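# Swap two shelf bins back into their color-marked spots

## Task

Each of the two shelf bins currently sits in the other's place. Move each one into the shelf slot carrying its own color mark, centered over that mark, open side toward the front, with every part still inside. Tilt a bin if the low board overhead gets in the way. Slide each bin fully back so it sits behind the shelf's front lip. The shelf must stay roughly where it began and must not be rotated.

## Robot and tools

Robot: a single seven-joint arm whose base is at (0, 0, +0.160) m in the scene frame and slightly tilted. It carries a right five-finger hand. A post bolted to the floor stands beside the table; do not strike it. Cameras: cam_head_left and cam_head_right (fixed, on one bar) and cam_wrist (rides on the hand), each 896x504.

Frames. The scene frame has its origin on the table top under the base, +z up, +y to the left when facing +x. Poses in results are given in this frame. Offsets you command are along the Hand target's own axes. The hand point sits 0.05 m in front of the palm and 0.15 m out from the wrist face: its +z runs along the straightened fingers, +y comes out of the palm, +x crosses the palm away from the thumb. Straight fingertips extend 0.06-0.07 m past the point and sit 0.06 m behind it along -y. A bracket on the little-finger side of the wrist can collide with things.

Row layout (the same in every tool): 14 numbers, each in [-1, 1]: dx, dy, dz, rx, ry, rz, then little, ring, middle, index, thumb_bend, thumb_turn, force_limit, speed. The first six are an offset, not a pose: they are measured from the Hand target as it stood when the action (or move) began, in that target's own axes. 1.0 equals 0.6 m of travel or 180 degrees; rx, ry, rz form one rotation vector. Every row in an action counts from that same start, not from the row before, and repeating an offset moves the target again. Finger numbers are targets: +1 open/straight, -1 curled. thumb_turn -1 puts the thumb opposite the fingers, +1 beside the palm. force_limit runs linearly from about 0 N at -1 to 10 N at +1 (15 N for the two thumb motors). speed grows linearly from near zero at -1 to full at +0.48 and stays full above; for a soft grip use -0.94 or lower. To leave the hand unchanged, resend the six motor numbers, force_limit and speed it last had; at the start read them from a result first, since 0 is itself a command.

Tools.
execute_actions(actions, cameras): actions is a list of actions; each action is a table of up to 15 rows, one per 1/30 s step, and a short table keeps its final row until step 15. An empty list returns state plus images.
move(target, speed, blend, blocking, cameras): target is one row or up to 15 rows, all offsets from the same current Hand target. speed is path top speed in m/s, 0.002 to 0.5 (default 0.25), one value or one per target. blend (metres) rounds corners between targets; 0 stops at each. blocking=false returns after about 0.5 s while the move continues. The path ignores obstacles, and paths longer than 10 s end early.
wait(seconds 0-3600), stop(), zoom_image(camera, region [x0,y0,x1,y1], at most 504x504 px, on the newest image), show_instructions(), clear_fault() after a reported torque fault, finished_scene(scene=1) to end for good.

Order of work: look first (empty actions), check the colored marks and bins, maybe zoom. Open the hand, approach each bin slowly, grip it (thumb turned in front, 0.035-0.065 m objects) or push it, tilt it under the low board, set it on its mark, push it past the front lip, release and back away. Only finish when both bins rest correctly on their own.

Reading results: end_effector_position (m) and end_effector_quat_wxyz in the scene frame, possibly a few cm off. Hand target is your last commanded pose after clipping; the next offsets count from it, and the hand often stops short of it, so send the remaining gap as an offset. hand_measured, hand_stopped_by (moving, target, force, stalled, fault) and hand_load_n follow the row's motor order; a lost grip shows as load dropping toward 0. Joint torques, Flange force (x y z on the end effector, with some error) and motor temperatures also appear. The move: line reports done (within 3 mm and 2 degrees), off_target, moving, held or fault, plus limits=paced (pose clipped) or limits=held (steps withheld). Neither done nor off_target means nothing was touched.

Cautions: the arm is stiff, so a target only millimetres past a firm contact presses very hard; to end a push, command back past the hand point. Faster moves hit harder. Orientation commands are clipped to 32 degrees from the measured pose, and large turns can swing the elbow. Torque limits are 104.5 N m (first four joints) and 51.3 N m (wrist joints); exceeding them, or a joint straying 5 degrees, halts the arm until clear_fault. Motors heat when holding loads or pushing at unreachable poses; at 75 °C the arm sinks. Avoid drops, releasing moving parts, slamming, heavy finger loads, and anything leaving the table: an object falling off or left off the table fails the task. Loose objects may occasionally get nudged.

Each tool is called after "Emit:" as name(argument=value, ...) on one line, values as JSON.

Reference images:

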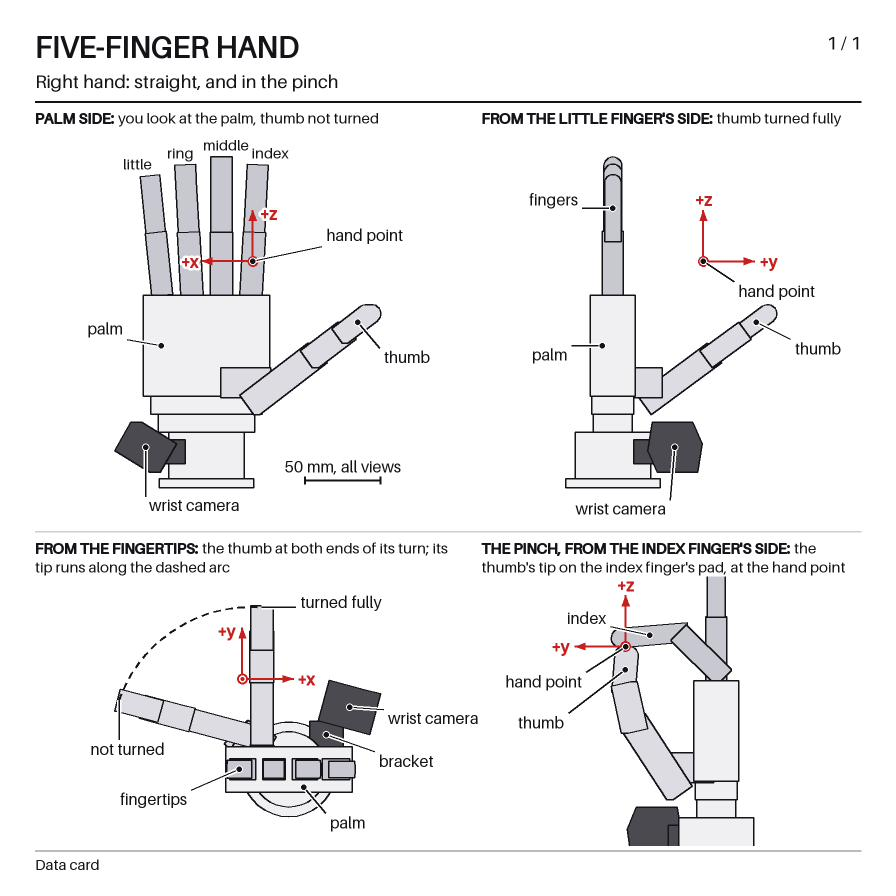

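## Session

Emit:
execute_actions(actions=[])

Scene clock: 0.00 s.
end_effector_position=(+0.5212, +0.1557, +0.2217) hand_measured=(+1.000, +1.000, +1.000, +1.000, +1.000, +1.000) hand_load_n=(+0.0, +0.0, +0.0, +0.0, +0.0, +0.0) hand_stopped_by=(target, target, target, target, target, target) hand_force_limit=0.00 hand_speed=-0.80 end_effector_quat_wxyz=(-0.103, +0.189, +0.958, +0.190)
Joint positions: [0.451 1.099 -0.267 1.38 -0.755 1.479 -1.133]
Joint velocities: within noise
Joint torques (N m): no reading
Motor temperatures (°C): [40 39 39 34 38 45 51]
Flange force (N): no reading
Hand target: +0.5212, +0.1557, +0.2217; -0.103, +0.189, +0.958, +0.190

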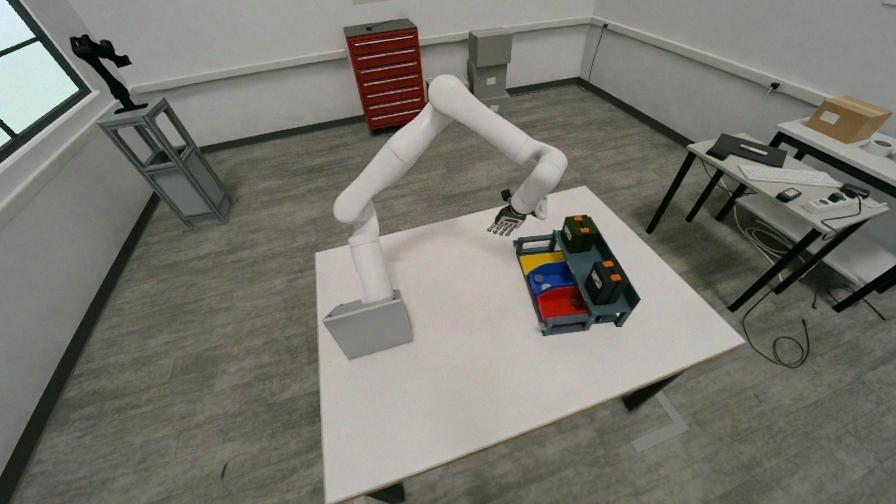

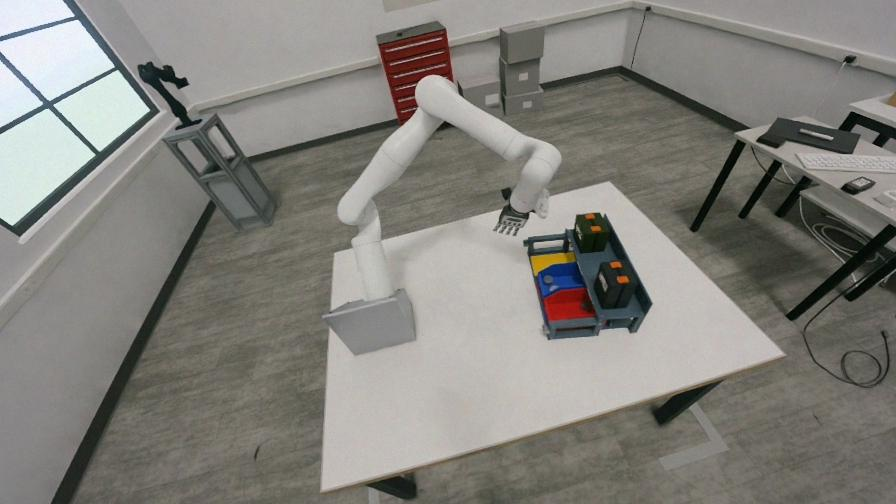

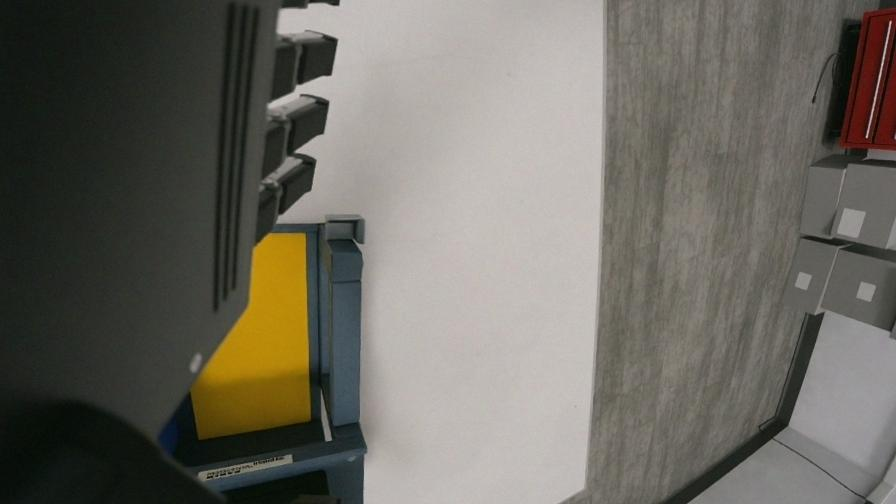

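Emit:
zoom_image(camera="cam_head_left", region=[490, 180, 660, 350])

Emit:
zoom_image(camera="cam_head_right", region=[490, 180, 670, 350])

Emit:
zoom_image(camera="cam_wrist", region=[150, 190, 450, 504])

Scaled by 2.965 from the camera's image (finer frame: 1280x720).

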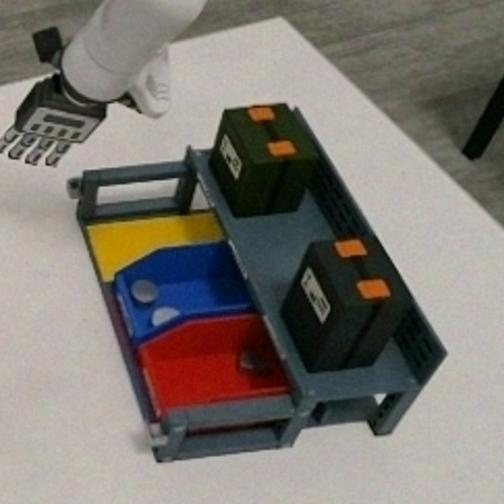

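Scaled by 2.800 from the camera's image (finer frame: 1280x720).

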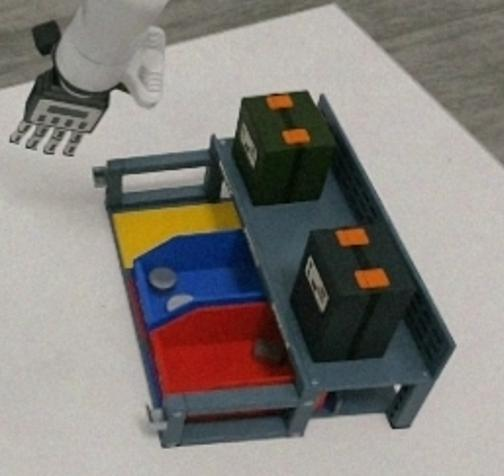

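Scaled by 1.605 from the camera's image (finer frame: 1280x720).

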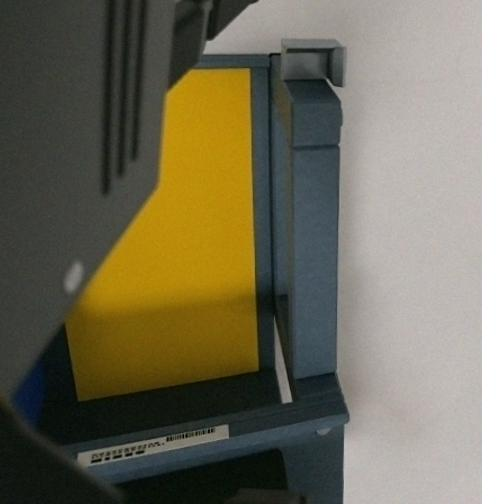

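Emit:
move(target=[0.117,-0.329,-0.304,0,0,0,1,1,1,1,1,1,0,-0.8], cameras=["all"])

Scene clock: 12.30 s.
end_effector_position=(+0.4010, -0.0640, +0.3418) hand_measured=(+1.000, +1.000, +1.000, +1.000, +1.000, +1.000) hand_load_n=(+0.0, +0.0, +0.0, +0.0, +0.0, +0.0) hand_stopped_by=(target, target, target, target, target, target) hand_force_limit=0.00 hand_speed=-0.80 end_effector_quat_wxyz=(-0.103, +0.189, +0.958, +0.190)
Joint positions: [0.8 1.329 -0.113 1.037 -0.487 1.847 -0.922]
Joint torques (N m): [9.84 -16.68 2.92 -7.15 -0.49 1.08 0.12]
Flange force (N): [2.7 0.5 3.0]
Hand target: +0.4010, -0.0640, +0.3418; -0.103, +0.189, +0.958, +0.190
Off the commanded pose: 0.000 m, 0 deg.
move: done
cam_wrist: T_world_to_cam=[[0.10211, 0.91199, 0.39731, -0.12364], [0.93005, -0.22923, 0.28716, -0.47632], [0.35296, 0.34019, -0.8716, 0.29195]] pos_world=[0.35258, -0.09575, 0.44037]

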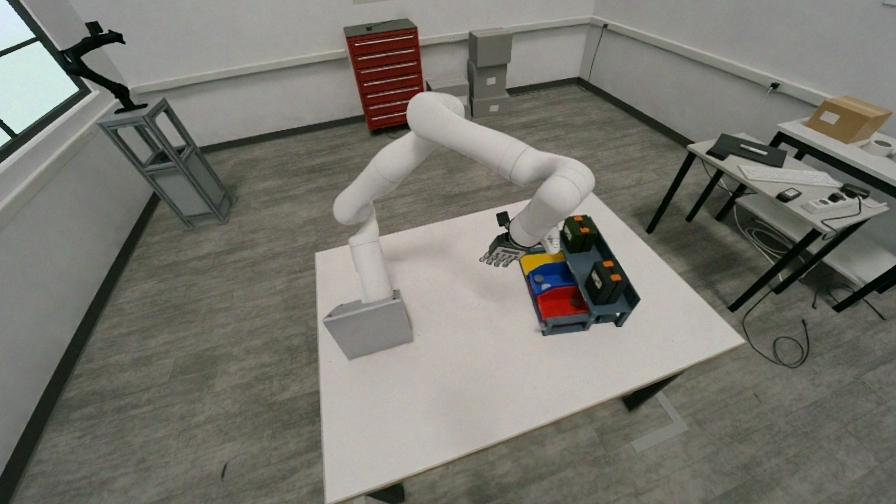

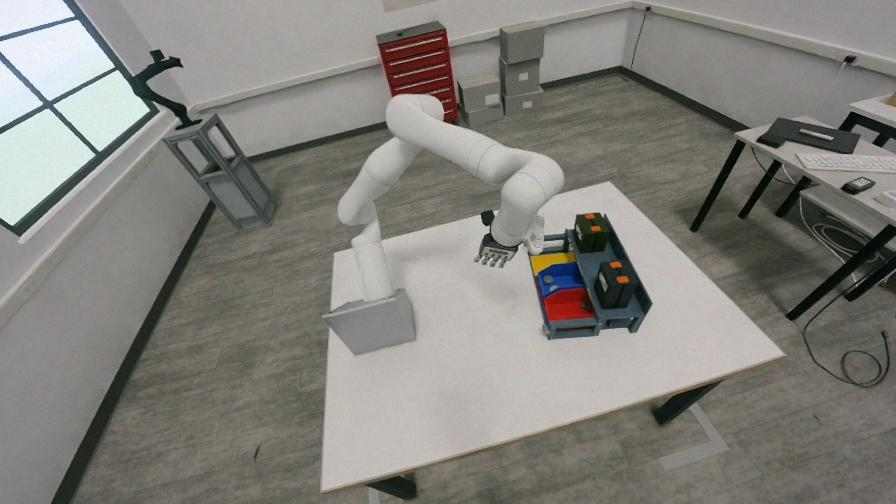

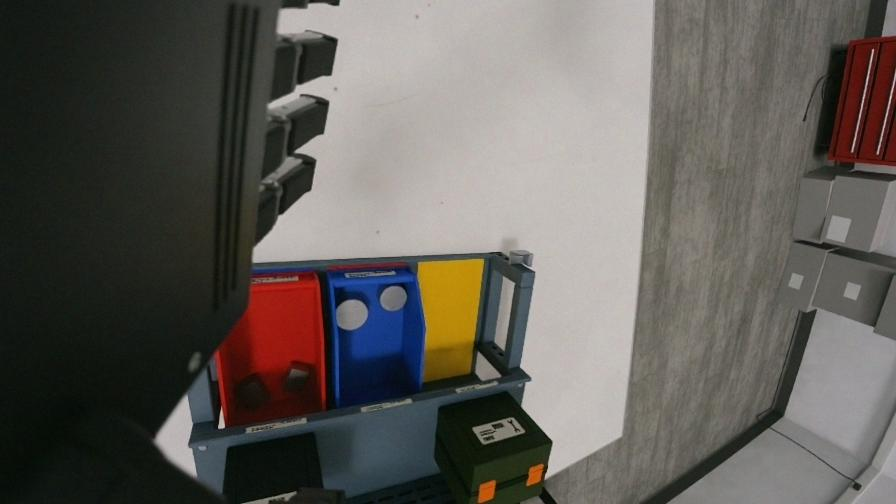

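Emit:
zoom_image(camera="cam_wrist", region=[180, 230, 560, 504])

Scaled by 1.326 from the camera's image (finer frame: 1280x720).

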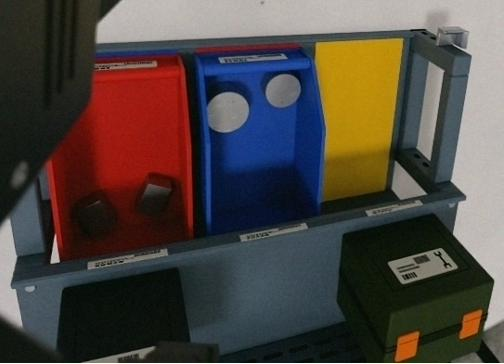

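Emit:
move(target=[0.025,-0.043,0.2125,-0.086,-0.264,0.002,1,1,1,1,1,1,0,-0.8], cameras=["all"])

Scene clock: 23.73 s.
end_effector_position=(+0.3611, -0.0299, +0.2219) hand_measured=(+1.000, +1.000, +1.000, +1.000, +1.000, +1.000) hand_load_n=(-0.5, +0.0, +0.0, +0.0, +0.0, +0.0) hand_stopped_by=(target, target, target, target, target, target) hand_force_limit=0.00 hand_speed=-0.80 end_effector_quat_wxyz=(+0.316, +0.264, +0.884, +0.221)
Joint positions: [1.363 1.433 -0.407 2.182 -1.204 0.67 0.136]
Joint torques (N m): [3.18 -13.17 -1.56 -3.5 -0.82 1.68 0.14]
Flange force (N): [2.3 1.3 0.5]
Hand target: +0.3611, -0.0299, +0.2219; +0.316, +0.264, +0.884, +0.221
Off the commanded pose: 0.000 m, 0 deg.
move: done
cam_wrist: T_world_to_cam=[[0.10341, 0.91161, 0.39784, -0.10366], [0.32767, -0.40888, 0.85173, -0.31003], [0.93912, 0.04228, -0.34099, -0.14837]] pos_world=[0.25164, -0.02599, 0.25471]

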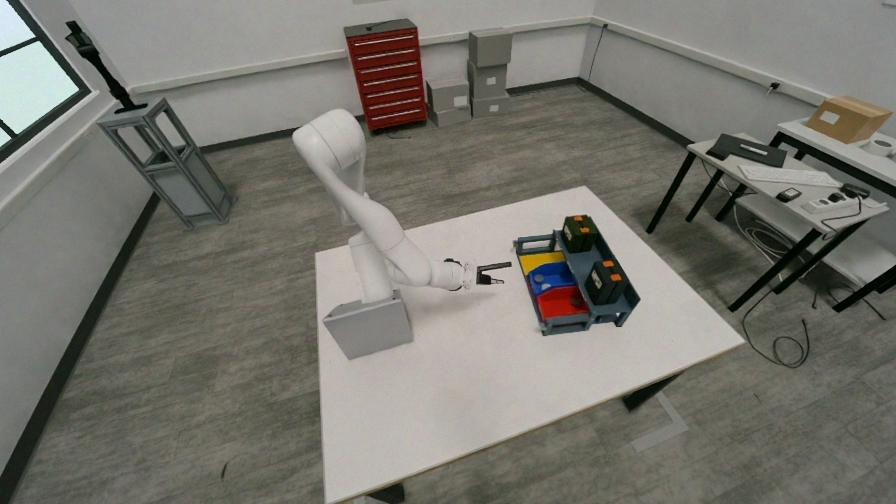

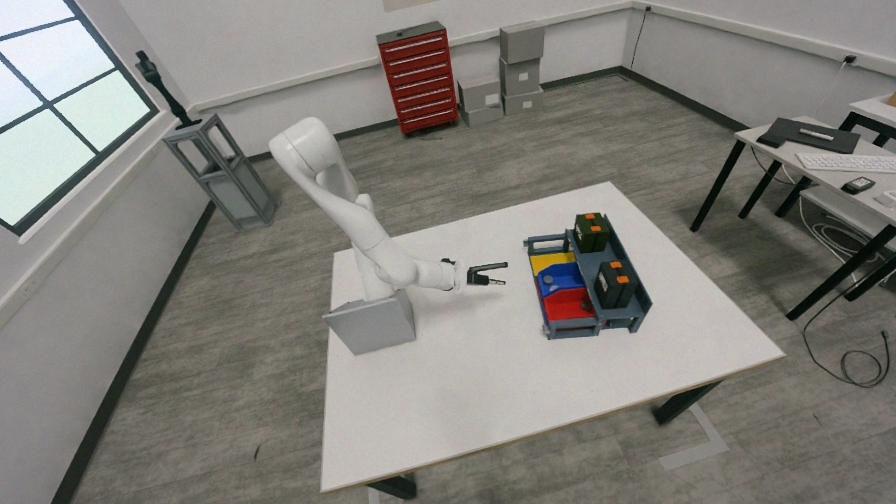

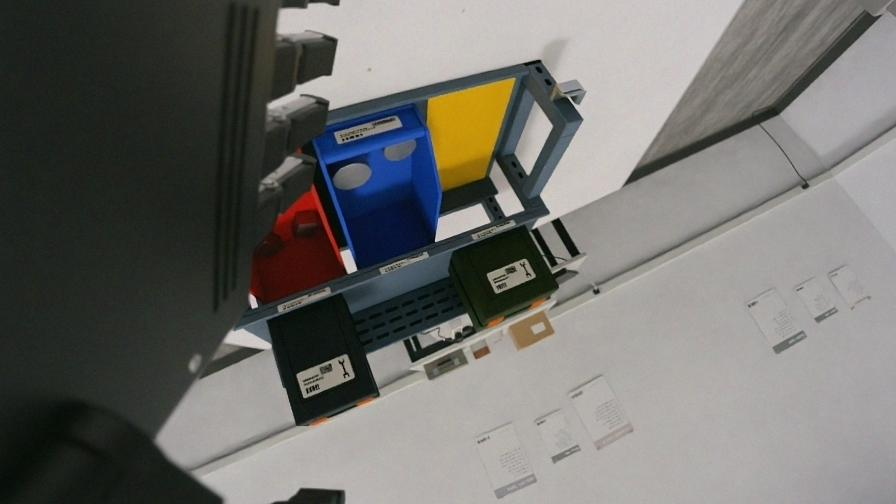

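Emit:
zoom_image(camera="cam_wrist", region=[230, 50, 600, 350])

Emit:
zoom_image(camera="cam_wrist", region=[400, 60, 600, 240])

Scaled by 1.362 from the camera's image (finer frame: 1280x720).

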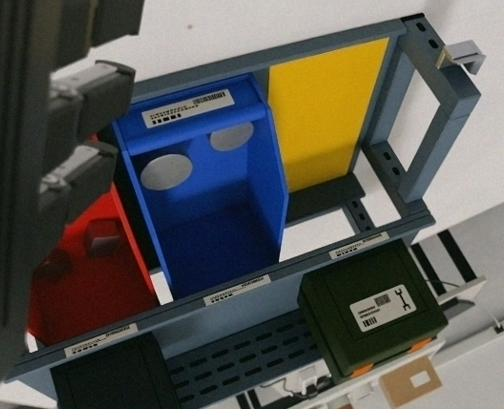

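Scaled by 2.520 from the camera's image (finer frame: 1280x720).

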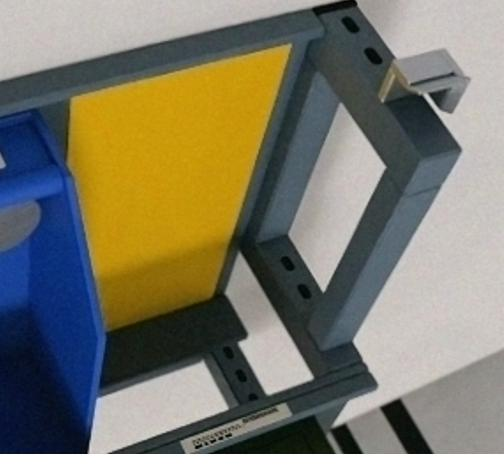

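Emit:
move(target=[0.094,0.231,0.224,0.147,-0.186,0.234,1,1,1,1,1,1,0,-0.8], cameras=["all"])

Scene clock: 41.90 s.
end_effector_position=(+0.4600, +0.1401, +0.1798) hand_measured=(+1.000, +1.000, +1.000, +1.000, +1.000, +1.000) hand_load_n=(+0.0, +0.0, +0.0, +0.0, +0.0, +0.0) hand_stopped_by=(target, target, target, target, target, target) hand_force_limit=0.00 hand_speed=-0.80 end_effector_quat_wxyz=(+0.384, +0.671, +0.634, +0.034)
Joint positions: [-0.03 0.482 -0.639 2.444 -3.969 0.469 0.184]
Joint torques (N m): [7.75 -7.63 4.3 -0.58 -0.59 1.76 0.15]
Flange force (N): [-4.5 -2.8 0.4]
Hand target: +0.4600, +0.1401, +0.1798; +0.384, +0.671, +0.634, +0.034
Off the commanded pose: 0.000 m, 0 deg.
move: done
cam_wrist: T_world_to_cam=[[0.8408, 0.36708, 0.39788, -0.51506], [-0.19017, -0.48786, 0.85196, 0.01209], [0.50684, -0.79199, -0.34038, 0.0528]] pos_world=[0.4086, 0.23679, 0.2126]

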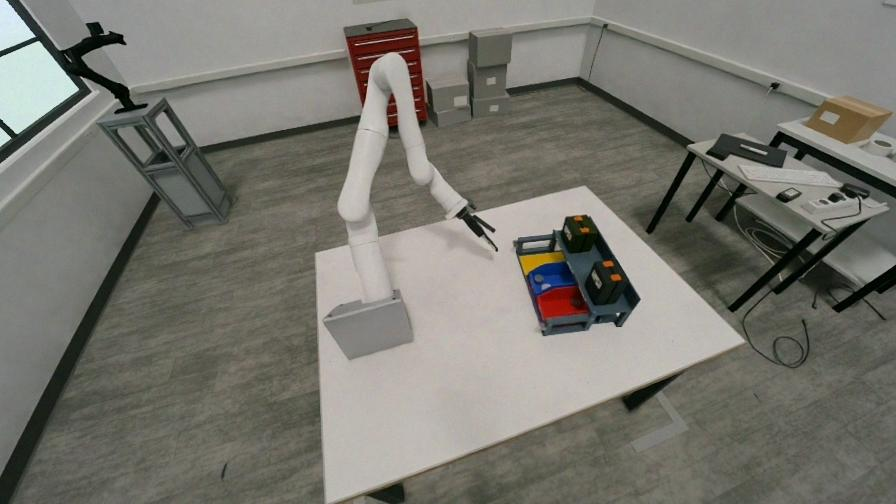

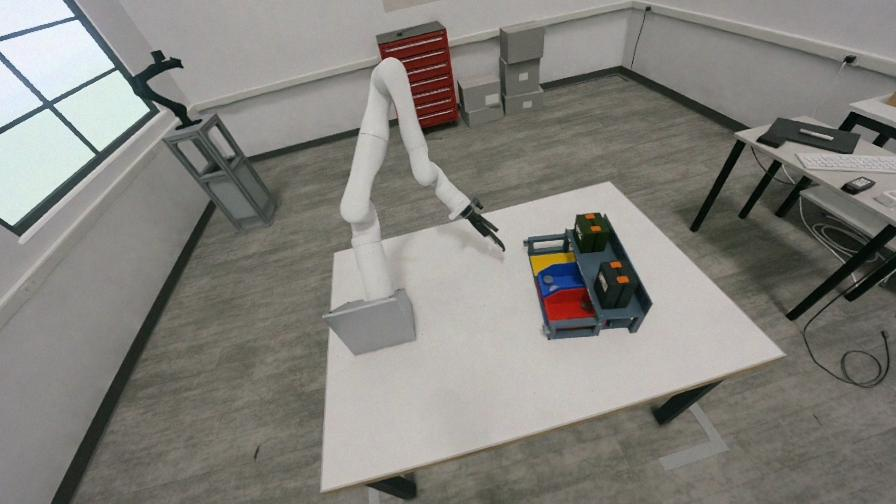

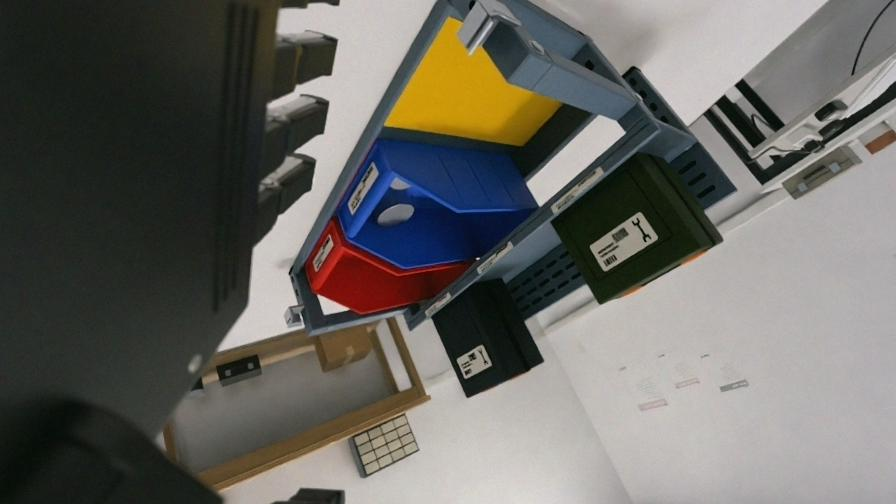

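Emit:
zoom_image(camera="cam_wrist", region=[280, 0, 560, 240])

Emit:
zoom_image(camera="cam_wrist", region=[280, 110, 560, 340])

Scaled by 1.800 from the camera's image (finer frame: 1280x720).

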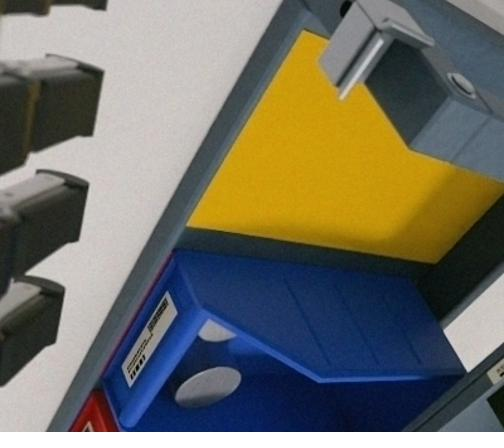

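Scaled by 1.800 from the camera's image (finer frame: 1280x720).

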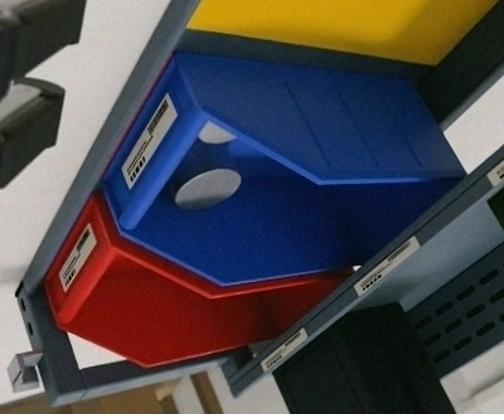

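Emit:
move(target=[-0.2445,-0.0901,-0.0844,-0.0956,-0.3209,-0.8058,1,1,1,1,1,1,0,-0.8], cameras=["all"])

Scene clock: 72.57 s.
end_effector_position=(+0.3704, +0.0428, +0.2402) hand_measured=(+1.000, +1.000, +1.000, +1.000, +1.000, +1.000) hand_load_n=(+0.0, +0.0, +0.0, -0.5, +0.0, +0.0) hand_stopped_by=(target, target, target, target, target, target) hand_force_limit=0.00 hand_speed=-0.80 end_effector_quat_wxyz=(+0.542, -0.228, +0.493, -0.642)
Joint positions: [-0.785 1.809 -0.37 2.581 -4.955 2.061 0.909]
Joint torques (N m): [6.85 -5.26 3.47 5.82 -1.98 -0.75 0.05]
Flange force (N): [-0.5 -2.1 -0.8]
Hand target: +0.3704, +0.0428, +0.2402; +0.542, -0.228, +0.493, -0.642 (not the last commanded pose)
Off the commanded pose: 0.019 m, 37 deg.
joint at its limit — joint 4 (elbow), upper limit, where the elbow is as bent as it goes.
move: held (a check stopped the path); limits=paced,held
pose unreachable: on one or more control steps of this call, first in action 0 (counted from 0), an arm could not follow its commanded pose, so it was not sent that pose on those steps. It may still have moved: this result reports where it is.
cause: moving toward the commanded pose would bring two parts of the arm too close to each other (its base or mounting and another part of the arm, with joints 1 (waist) to 5 (forearm roll) between them, 28 mm apart when it was first held).
cam_wrist: T_world_to_cam=[[0.3467, -0.21323, -0.91342, 0.09477], [0.00006, 0.97382, -0.22731, 0.02232], [0.93798, 0.07875, 0.33763, -0.31817]] pos_world=[0.26558, 0.02353, 0.19907]

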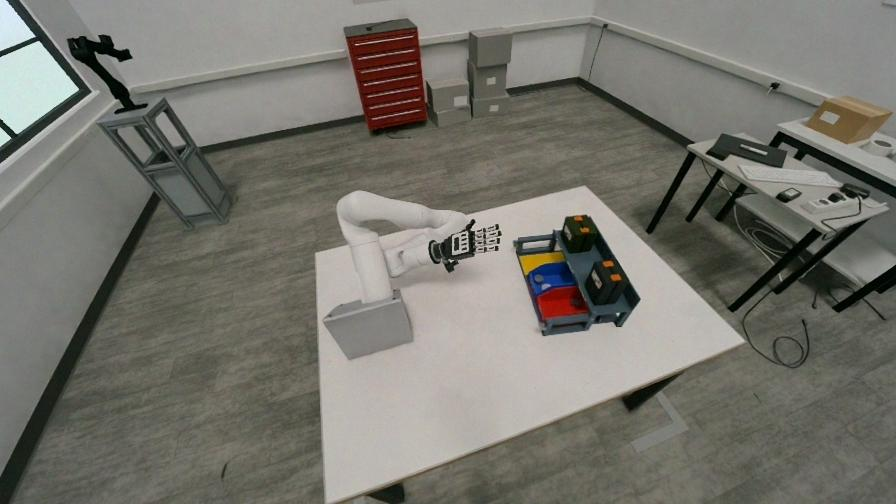

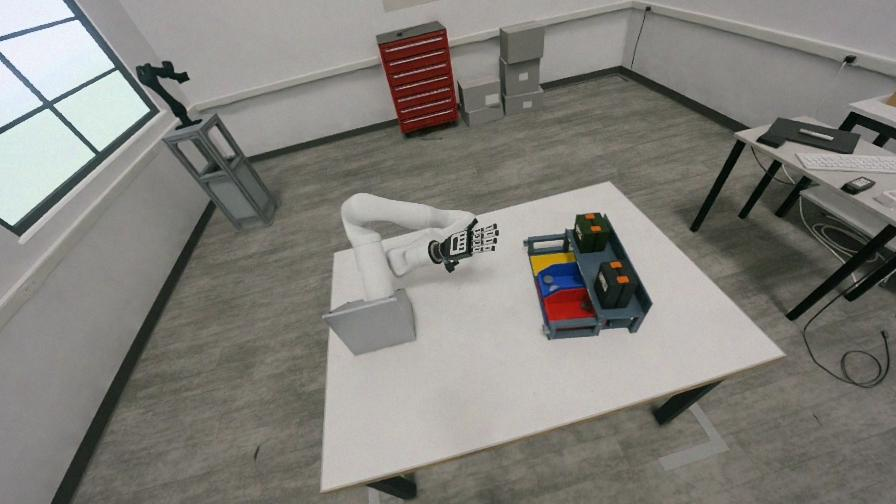

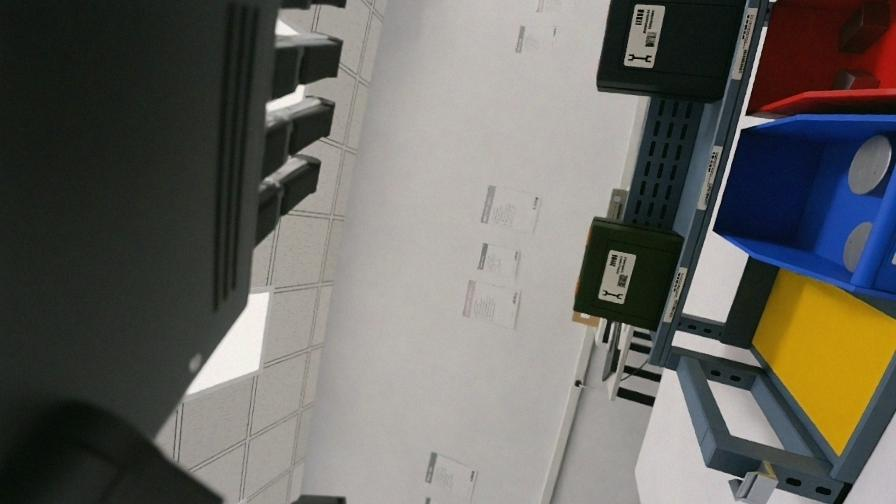

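Emit:
zoom_image(camera="cam_wrist", region=[600, 0, 896, 300])

Emit:
zoom_image(camera="cam_wrist", region=[640, 230, 896, 504])

Scaled by 1.680 from the camera's image (finer frame: 1280x720).

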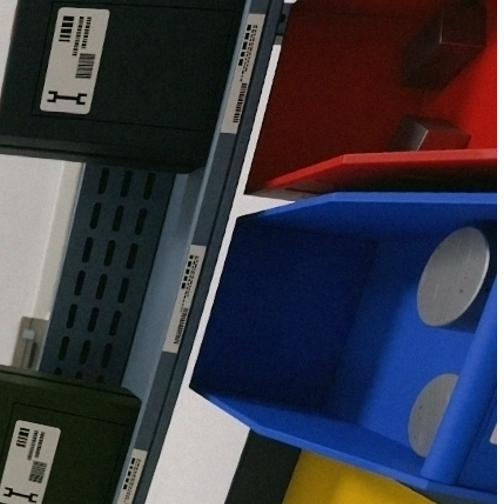

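Scaled by 1.839 from the camera's image (finer frame: 1280x720).

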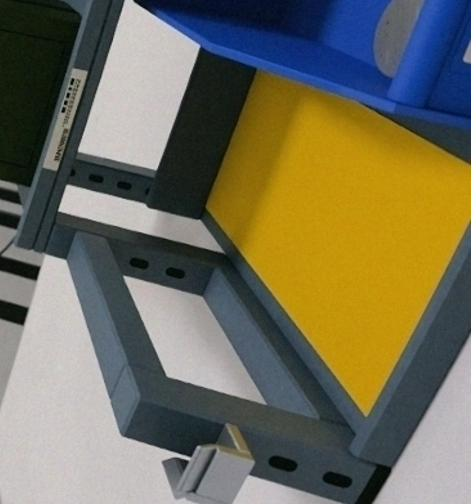

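Emit:
move(target=[0.0,-0.030,0.179,-0.4724,-0.0056,-0.0909,1,1,1,1,1,1,0,-0.8], cameras=["all"])

Scene clock: 103.77 s.
end_effector_position=(+0.3814, +0.0368, +0.2476) hand_measured=(+1.000, +1.000, +1.000, +1.000, +1.000, +1.000) hand_load_n=(+0.0, +0.0, +0.0, +0.0, +0.0, -0.5) hand_stopped_by=(target, target, target, target, target, target) hand_force_limit=0.00 hand_speed=-0.80 end_effector_quat_wxyz=(+0.555, -0.263, +0.481, -0.625)
Joint positions: [-0.762 1.889 -0.219 2.581 -4.873 2.091 0.829]
Joint torques (N m): [6.97 -4.71 3.69 5.26 -1.88 -1.02 0.01]
Flange force (N): [-0.8 -1.8 -1.3]
Hand target: +0.3814, +0.0368, +0.2476; +0.555, -0.263, +0.481, -0.625 (not the last commanded pose)
Off the commanded pose: 0.094 m, 85 deg.
joint sent to its limit — joint 4 (elbow), upper limit, where the elbow is as bent as it goes.
move: held (a check stopped the path); limits=held
pose unreachable: on one or more control steps of this call, first in action 0 (counted from 0), an arm could not follow its commanded pose, so it was not sent that pose on those steps. It may still have moved: this result reports where it is.
cause: moving toward the commanded pose would bring two parts of the arm too close to each other (its base or mounting and another part of the arm, with joints 1 (waist) to 5 (forearm roll) between them, 7 mm apart when it was first held).
cam_wrist: T_world_to_cam=[[0.33868, -0.21594, -0.91579, 0.10015], [-0.07977, 0.96321, -0.25663, 0.06799], [0.93751, 0.15996, 0.309, -0.32621]] pos_world=[0.27733, 0.00832, 0.20996]

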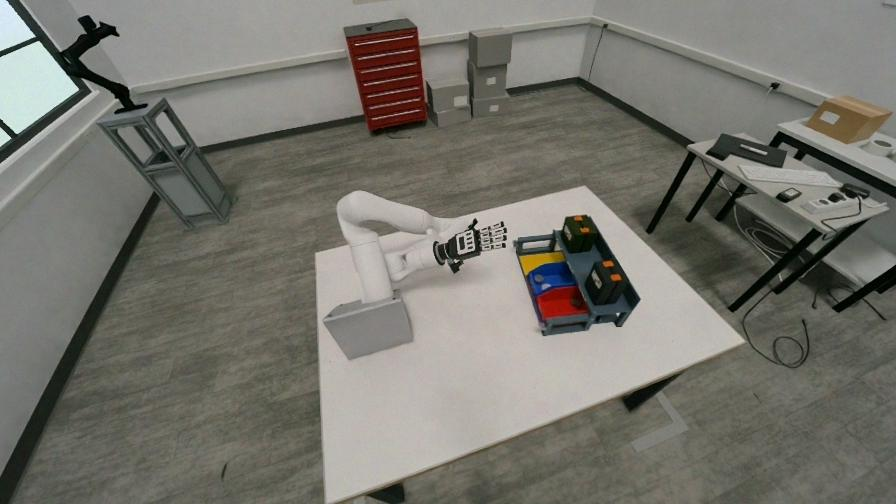

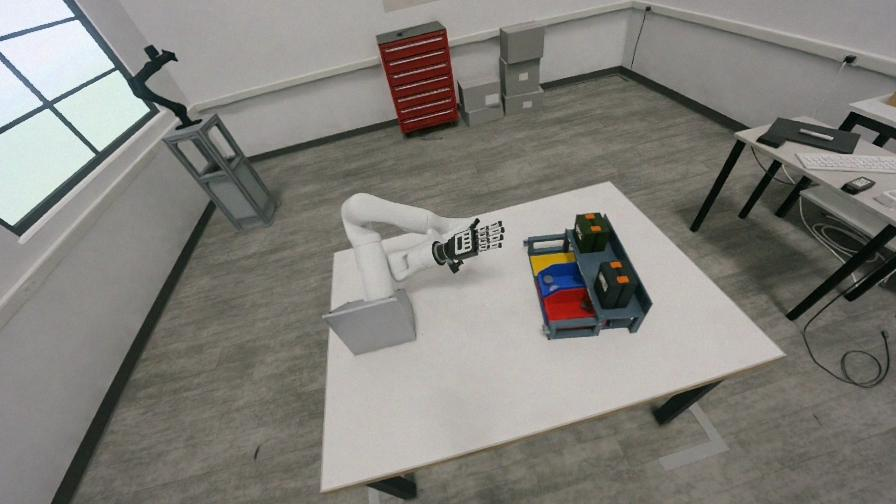

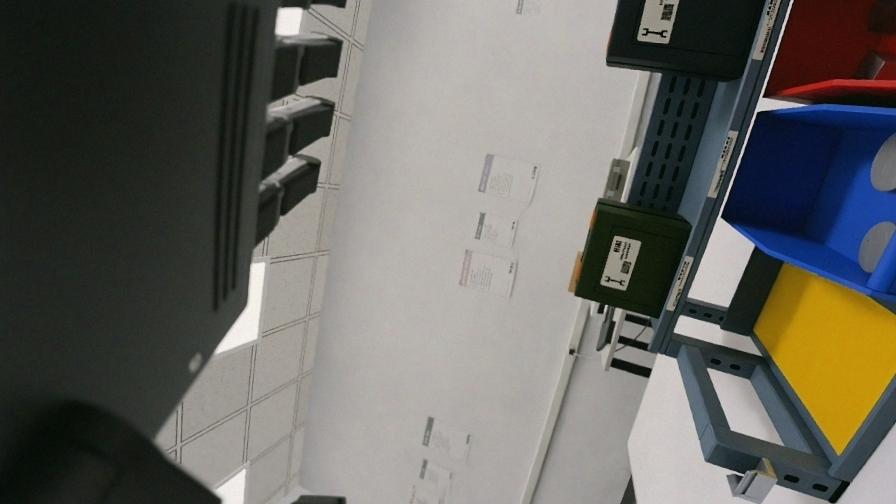

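Emit:
move(target=[-0.0967,-0.0293,0.219,0,0,0,1,1,1,1,1,1,0,-0.8], cameras=["cam_head_left"])

Scene clock: 106.90 s.
end_effector_position=(+0.5013, +0.0497, +0.3275) hand_measured=(+1.000, +1.000, +1.000, +1.000, +1.000, +1.000) hand_load_n=(+0.0, +0.0, +0.0, +0.0, +0.0, +0.0) hand_stopped_by=(target, target, target, target, target, target) hand_force_limit=0.00 hand_speed=-0.80 end_effector_quat_wxyz=(+0.555, -0.263, +0.481, -0.625)
Joint positions: [-0.517 1.418 0.187 2.568 -4.169 1.997 1.365]
Joint torques (N m): [9.93 -9.27 5.73 3.37 -2.29 0.21 0.09]
Flange force (N): [-0.2 -1.4 -1.3]
Hand target: +0.5014, +0.0498, +0.3276; +0.555, -0.263, +0.481, -0.625
Off the commanded pose: 0.000 m, 0 deg.
move: done

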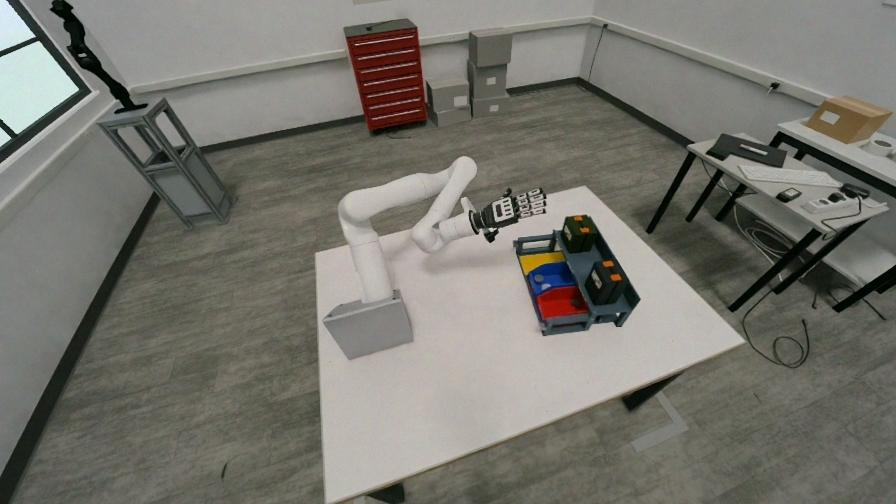

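Emit:
move(target=[0.096,-0.0525,0.0155,-0.4654,0.0147,-0.071,1,1,1,1,1,1,0,-0.8], cameras=["cam_head_left", "cam_wrist"])

Scene clock: 111.97 s.
end_effector_position=(+0.4832, -0.0107, +0.3472) hand_measured=(+1.000, +1.000, +1.000, +1.000, +1.000, +1.000) hand_load_n=(+0.0, +0.0, +0.0, +0.0, +0.0, +0.0) hand_stopped_by=(target, target, target, target, target, target) hand_force_limit=0.00 hand_speed=-0.80 end_effector_quat_wxyz=(+0.450, -0.422, +0.567, -0.546)
Joint positions: [-0.308 2.252 1.577 2.581 -3.696 2.098 0.178]
Joint torques (N m): [8.85 -7.54 1.7 -1.26 -0.65 -2.27 0.09]
Flange force (N): [0.2 1.7 -2.2]
Hand target: +0.4814, -0.0102, +0.3476; +0.307, -0.534, +0.691, -0.377
Off the commanded pose: 0.002 m, 60 deg; orientation clipped.
joint sent to its limit — joint 2 (shoulder), upper limit; joint 4 (elbow), upper limit, where the elbow is as bent as it goes; joint 6 (wrist pitch), upper limit. The joint targets are off in orientation, not in position.
move: off_target; limits=paced
cam_wrist: T_world_to_cam=[[-0.06602, -0.2539, -0.96497, 0.35895], [-0.25025, 0.94039, -0.23031, 0.22033], [0.96593, 0.22628, -0.12562, -0.30698]] pos_world=[0.37536, -0.04659, 0.35856]

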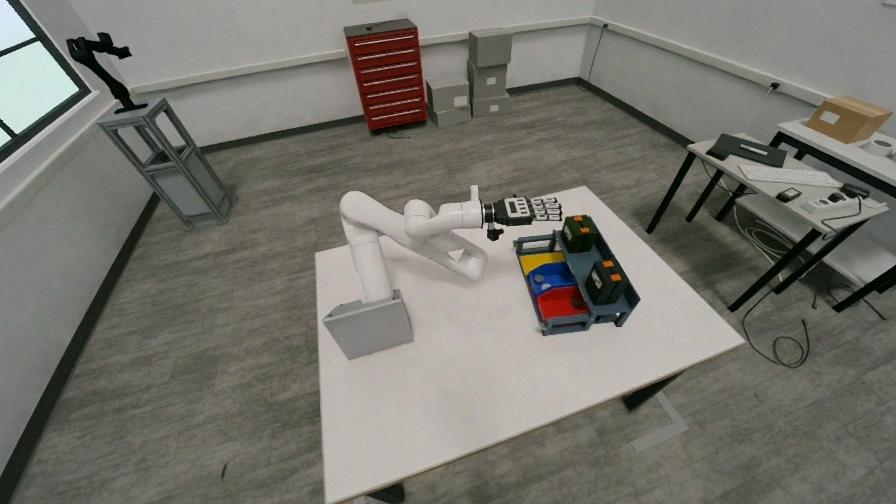

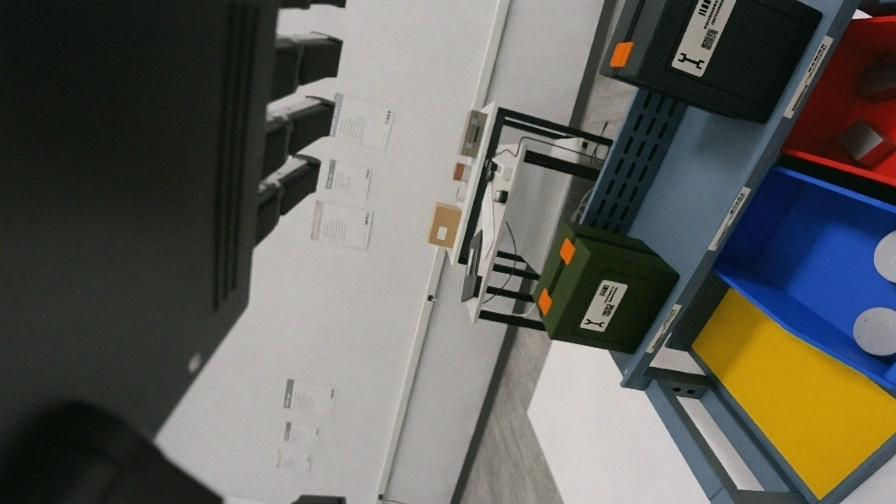

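Emit:
move(target=[-0.104,0.026,0.0257,0.3107,-0.0008,0.0616,1,1,1,1,1,1,0,-0.8], cameras=["cam_head_left"])

Scene clock: 116.33 s.
end_effector_position=(+0.4821, -0.0034, +0.3604) hand_measured=(+1.000, +1.000, +1.000, +1.000, +1.000, +1.000) hand_load_n=(+0.0, +0.0, +0.0, +0.0, +0.0, +0.0) hand_stopped_by=(target, target, target, target, target, target) hand_force_limit=0.00 hand_speed=-0.80 end_effector_quat_wxyz=(+0.553, -0.329, +0.495, -0.583)
Joint positions: [-0.697 2.212 1.044 2.581 -3.998 1.668 0.32]
Joint torques (N m): [-19.36 17.73 2.55 1.33 -1.32 -1.95 0.01]
Flange force (N): [-27.6 -122.7 56.1]
Flange force when the fault began (N): [-5.4 -277.6 77.0]
Hand target: +0.4821, -0.0034, +0.3604; +0.553, -0.329, +0.495, -0.583 (not the last commanded pose)
Off the commanded pose: 0.065 m, 9 deg.
TORQUE FAULT: joint 1 (waist) strayed more than 5 degrees from its planned motion, and the arm stopped. So far the stop counts as 1 of the actions that you can send in this scene. The arm's remaining commands of this call were not run. The arm may still press on what stopped it. The arm is still stopped at the end of this call. While its stop runs, an arm, its gripper or tool too, takes no new command.
CLEAR FAULT: the arm stays stopped (ARMSTATE_IN_FAULT) until you call clear_fault.
TORQUE WARNING: the torque sensor of joint 1 (waist) reached its warning level (56.7 N m).
move: fault

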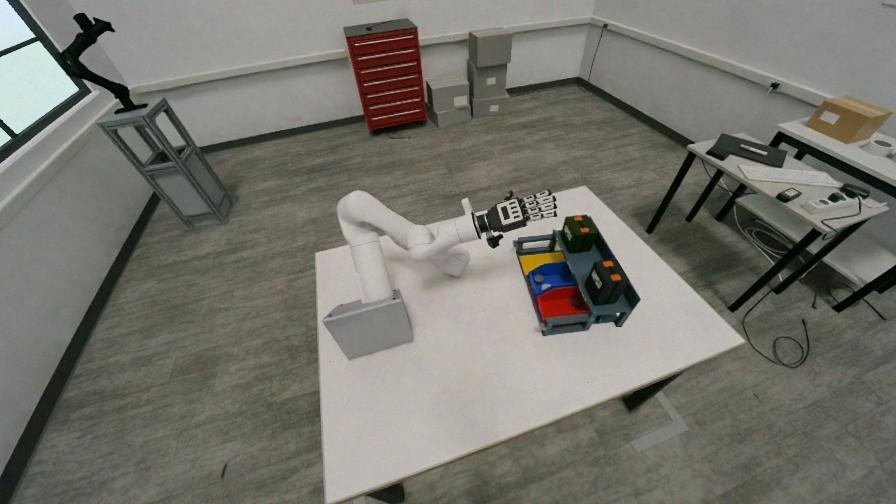

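Emit:
clear_fault()

Scene clock: 116.87 s.
end_effector_position=(+0.4821, -0.0034, +0.3604) hand_measured=(+1.000, +1.000, +1.000, +1.000, +1.000, +1.000) hand_load_n=(+0.0, +0.0, +0.0, +0.0, +0.0, +0.0) hand_stopped_by=(target, target, target, target, target, target) hand_force_limit=0.00 hand_speed=-0.80 end_effector_quat_wxyz=(+0.553, -0.329, +0.495, -0.583)
Joint positions: [-0.697 2.212 1.044 2.581 -3.998 1.668 0.32]
Joint torques (N m): [-19.41 17.72 2.5 1.36 -1.3 -1.98 0.09]
Flange force (N): [-27.6 -123.5 56.1]
Hand target: +0.4821, -0.0034, +0.3604; +0.553, -0.329, +0.495, -0.583 (not the last commanded pose)
Off the commanded pose: 0.065 m, 9 deg.
TORQUE FAULT, CONTINUED: the arm's stop, for the torque fault of joint 1 (waist) that an earlier result reported, is over. The call counts as one of the actions that you can send in this scene. The arm's target is now where it stood when the stop ended, not its last command. The arm keeps its grip as last carried out and accepts commands again: back off and push less far.
CLEAR FAULT: your call cleared the torque fault.

Emit:
move(target=[-0.092,-0.108,0.056,0,0,0,1,1,1,1,1,1,0,-0.8], speed=0.08, cameras=["cam_head_left", "cam_head_right"])

Scene clock: 119.80 s.
end_effector_position=(+0.5032, +0.0355, +0.4406) hand_measured=(+1.000, +1.000, +1.000, +1.000, +1.000, +1.000) hand_load_n=(+0.0, +0.0, +0.0, +0.0, +0.0, +0.0) hand_stopped_by=(target, target, target, target, target, target) hand_force_limit=0.00 hand_speed=-0.80 end_effector_quat_wxyz=(+0.568, -0.349, +0.485, -0.566)
Joint positions: [-0.38 2.031 1.418 2.581 -3.752 1.92 0.249]
Joint torques (N m): [9.64 -8.15 2.95 -1.08 -1.12 -2.08 0.07]
Flange force (N): [0.1 0.5 -2.6]
Hand target: +0.5022, +0.0363, +0.4403; +0.553, -0.329, +0.496, -0.583
Off the commanded pose: 0.001 m, 4 deg.
joint sent to its limit — joint 4 (elbow), upper limit, where the elbow is as bent as it goes. The joint targets are off in orientation, not in position.
move: off_target

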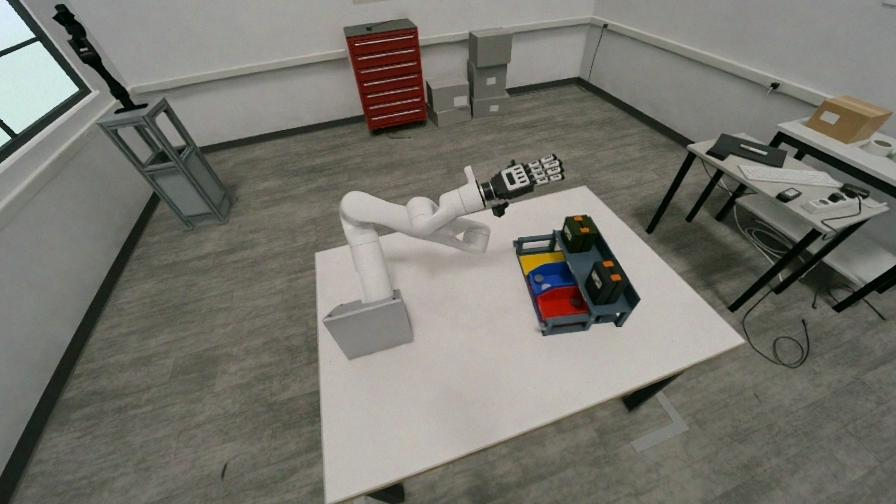

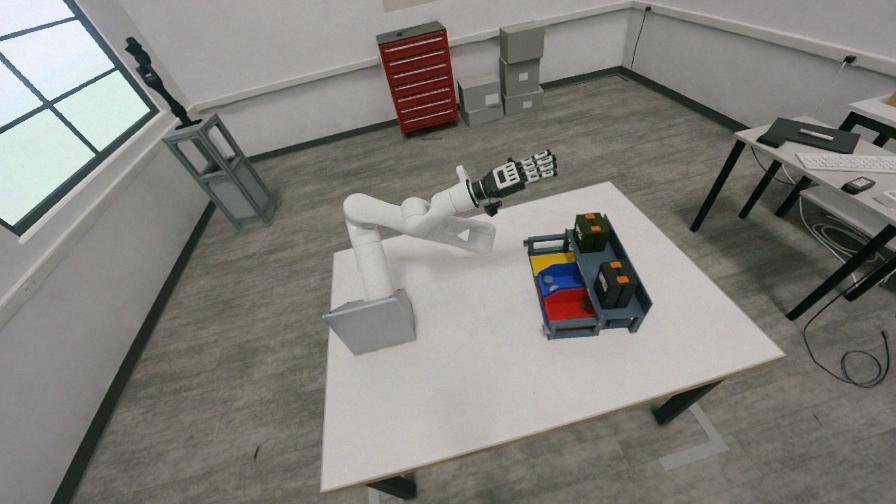

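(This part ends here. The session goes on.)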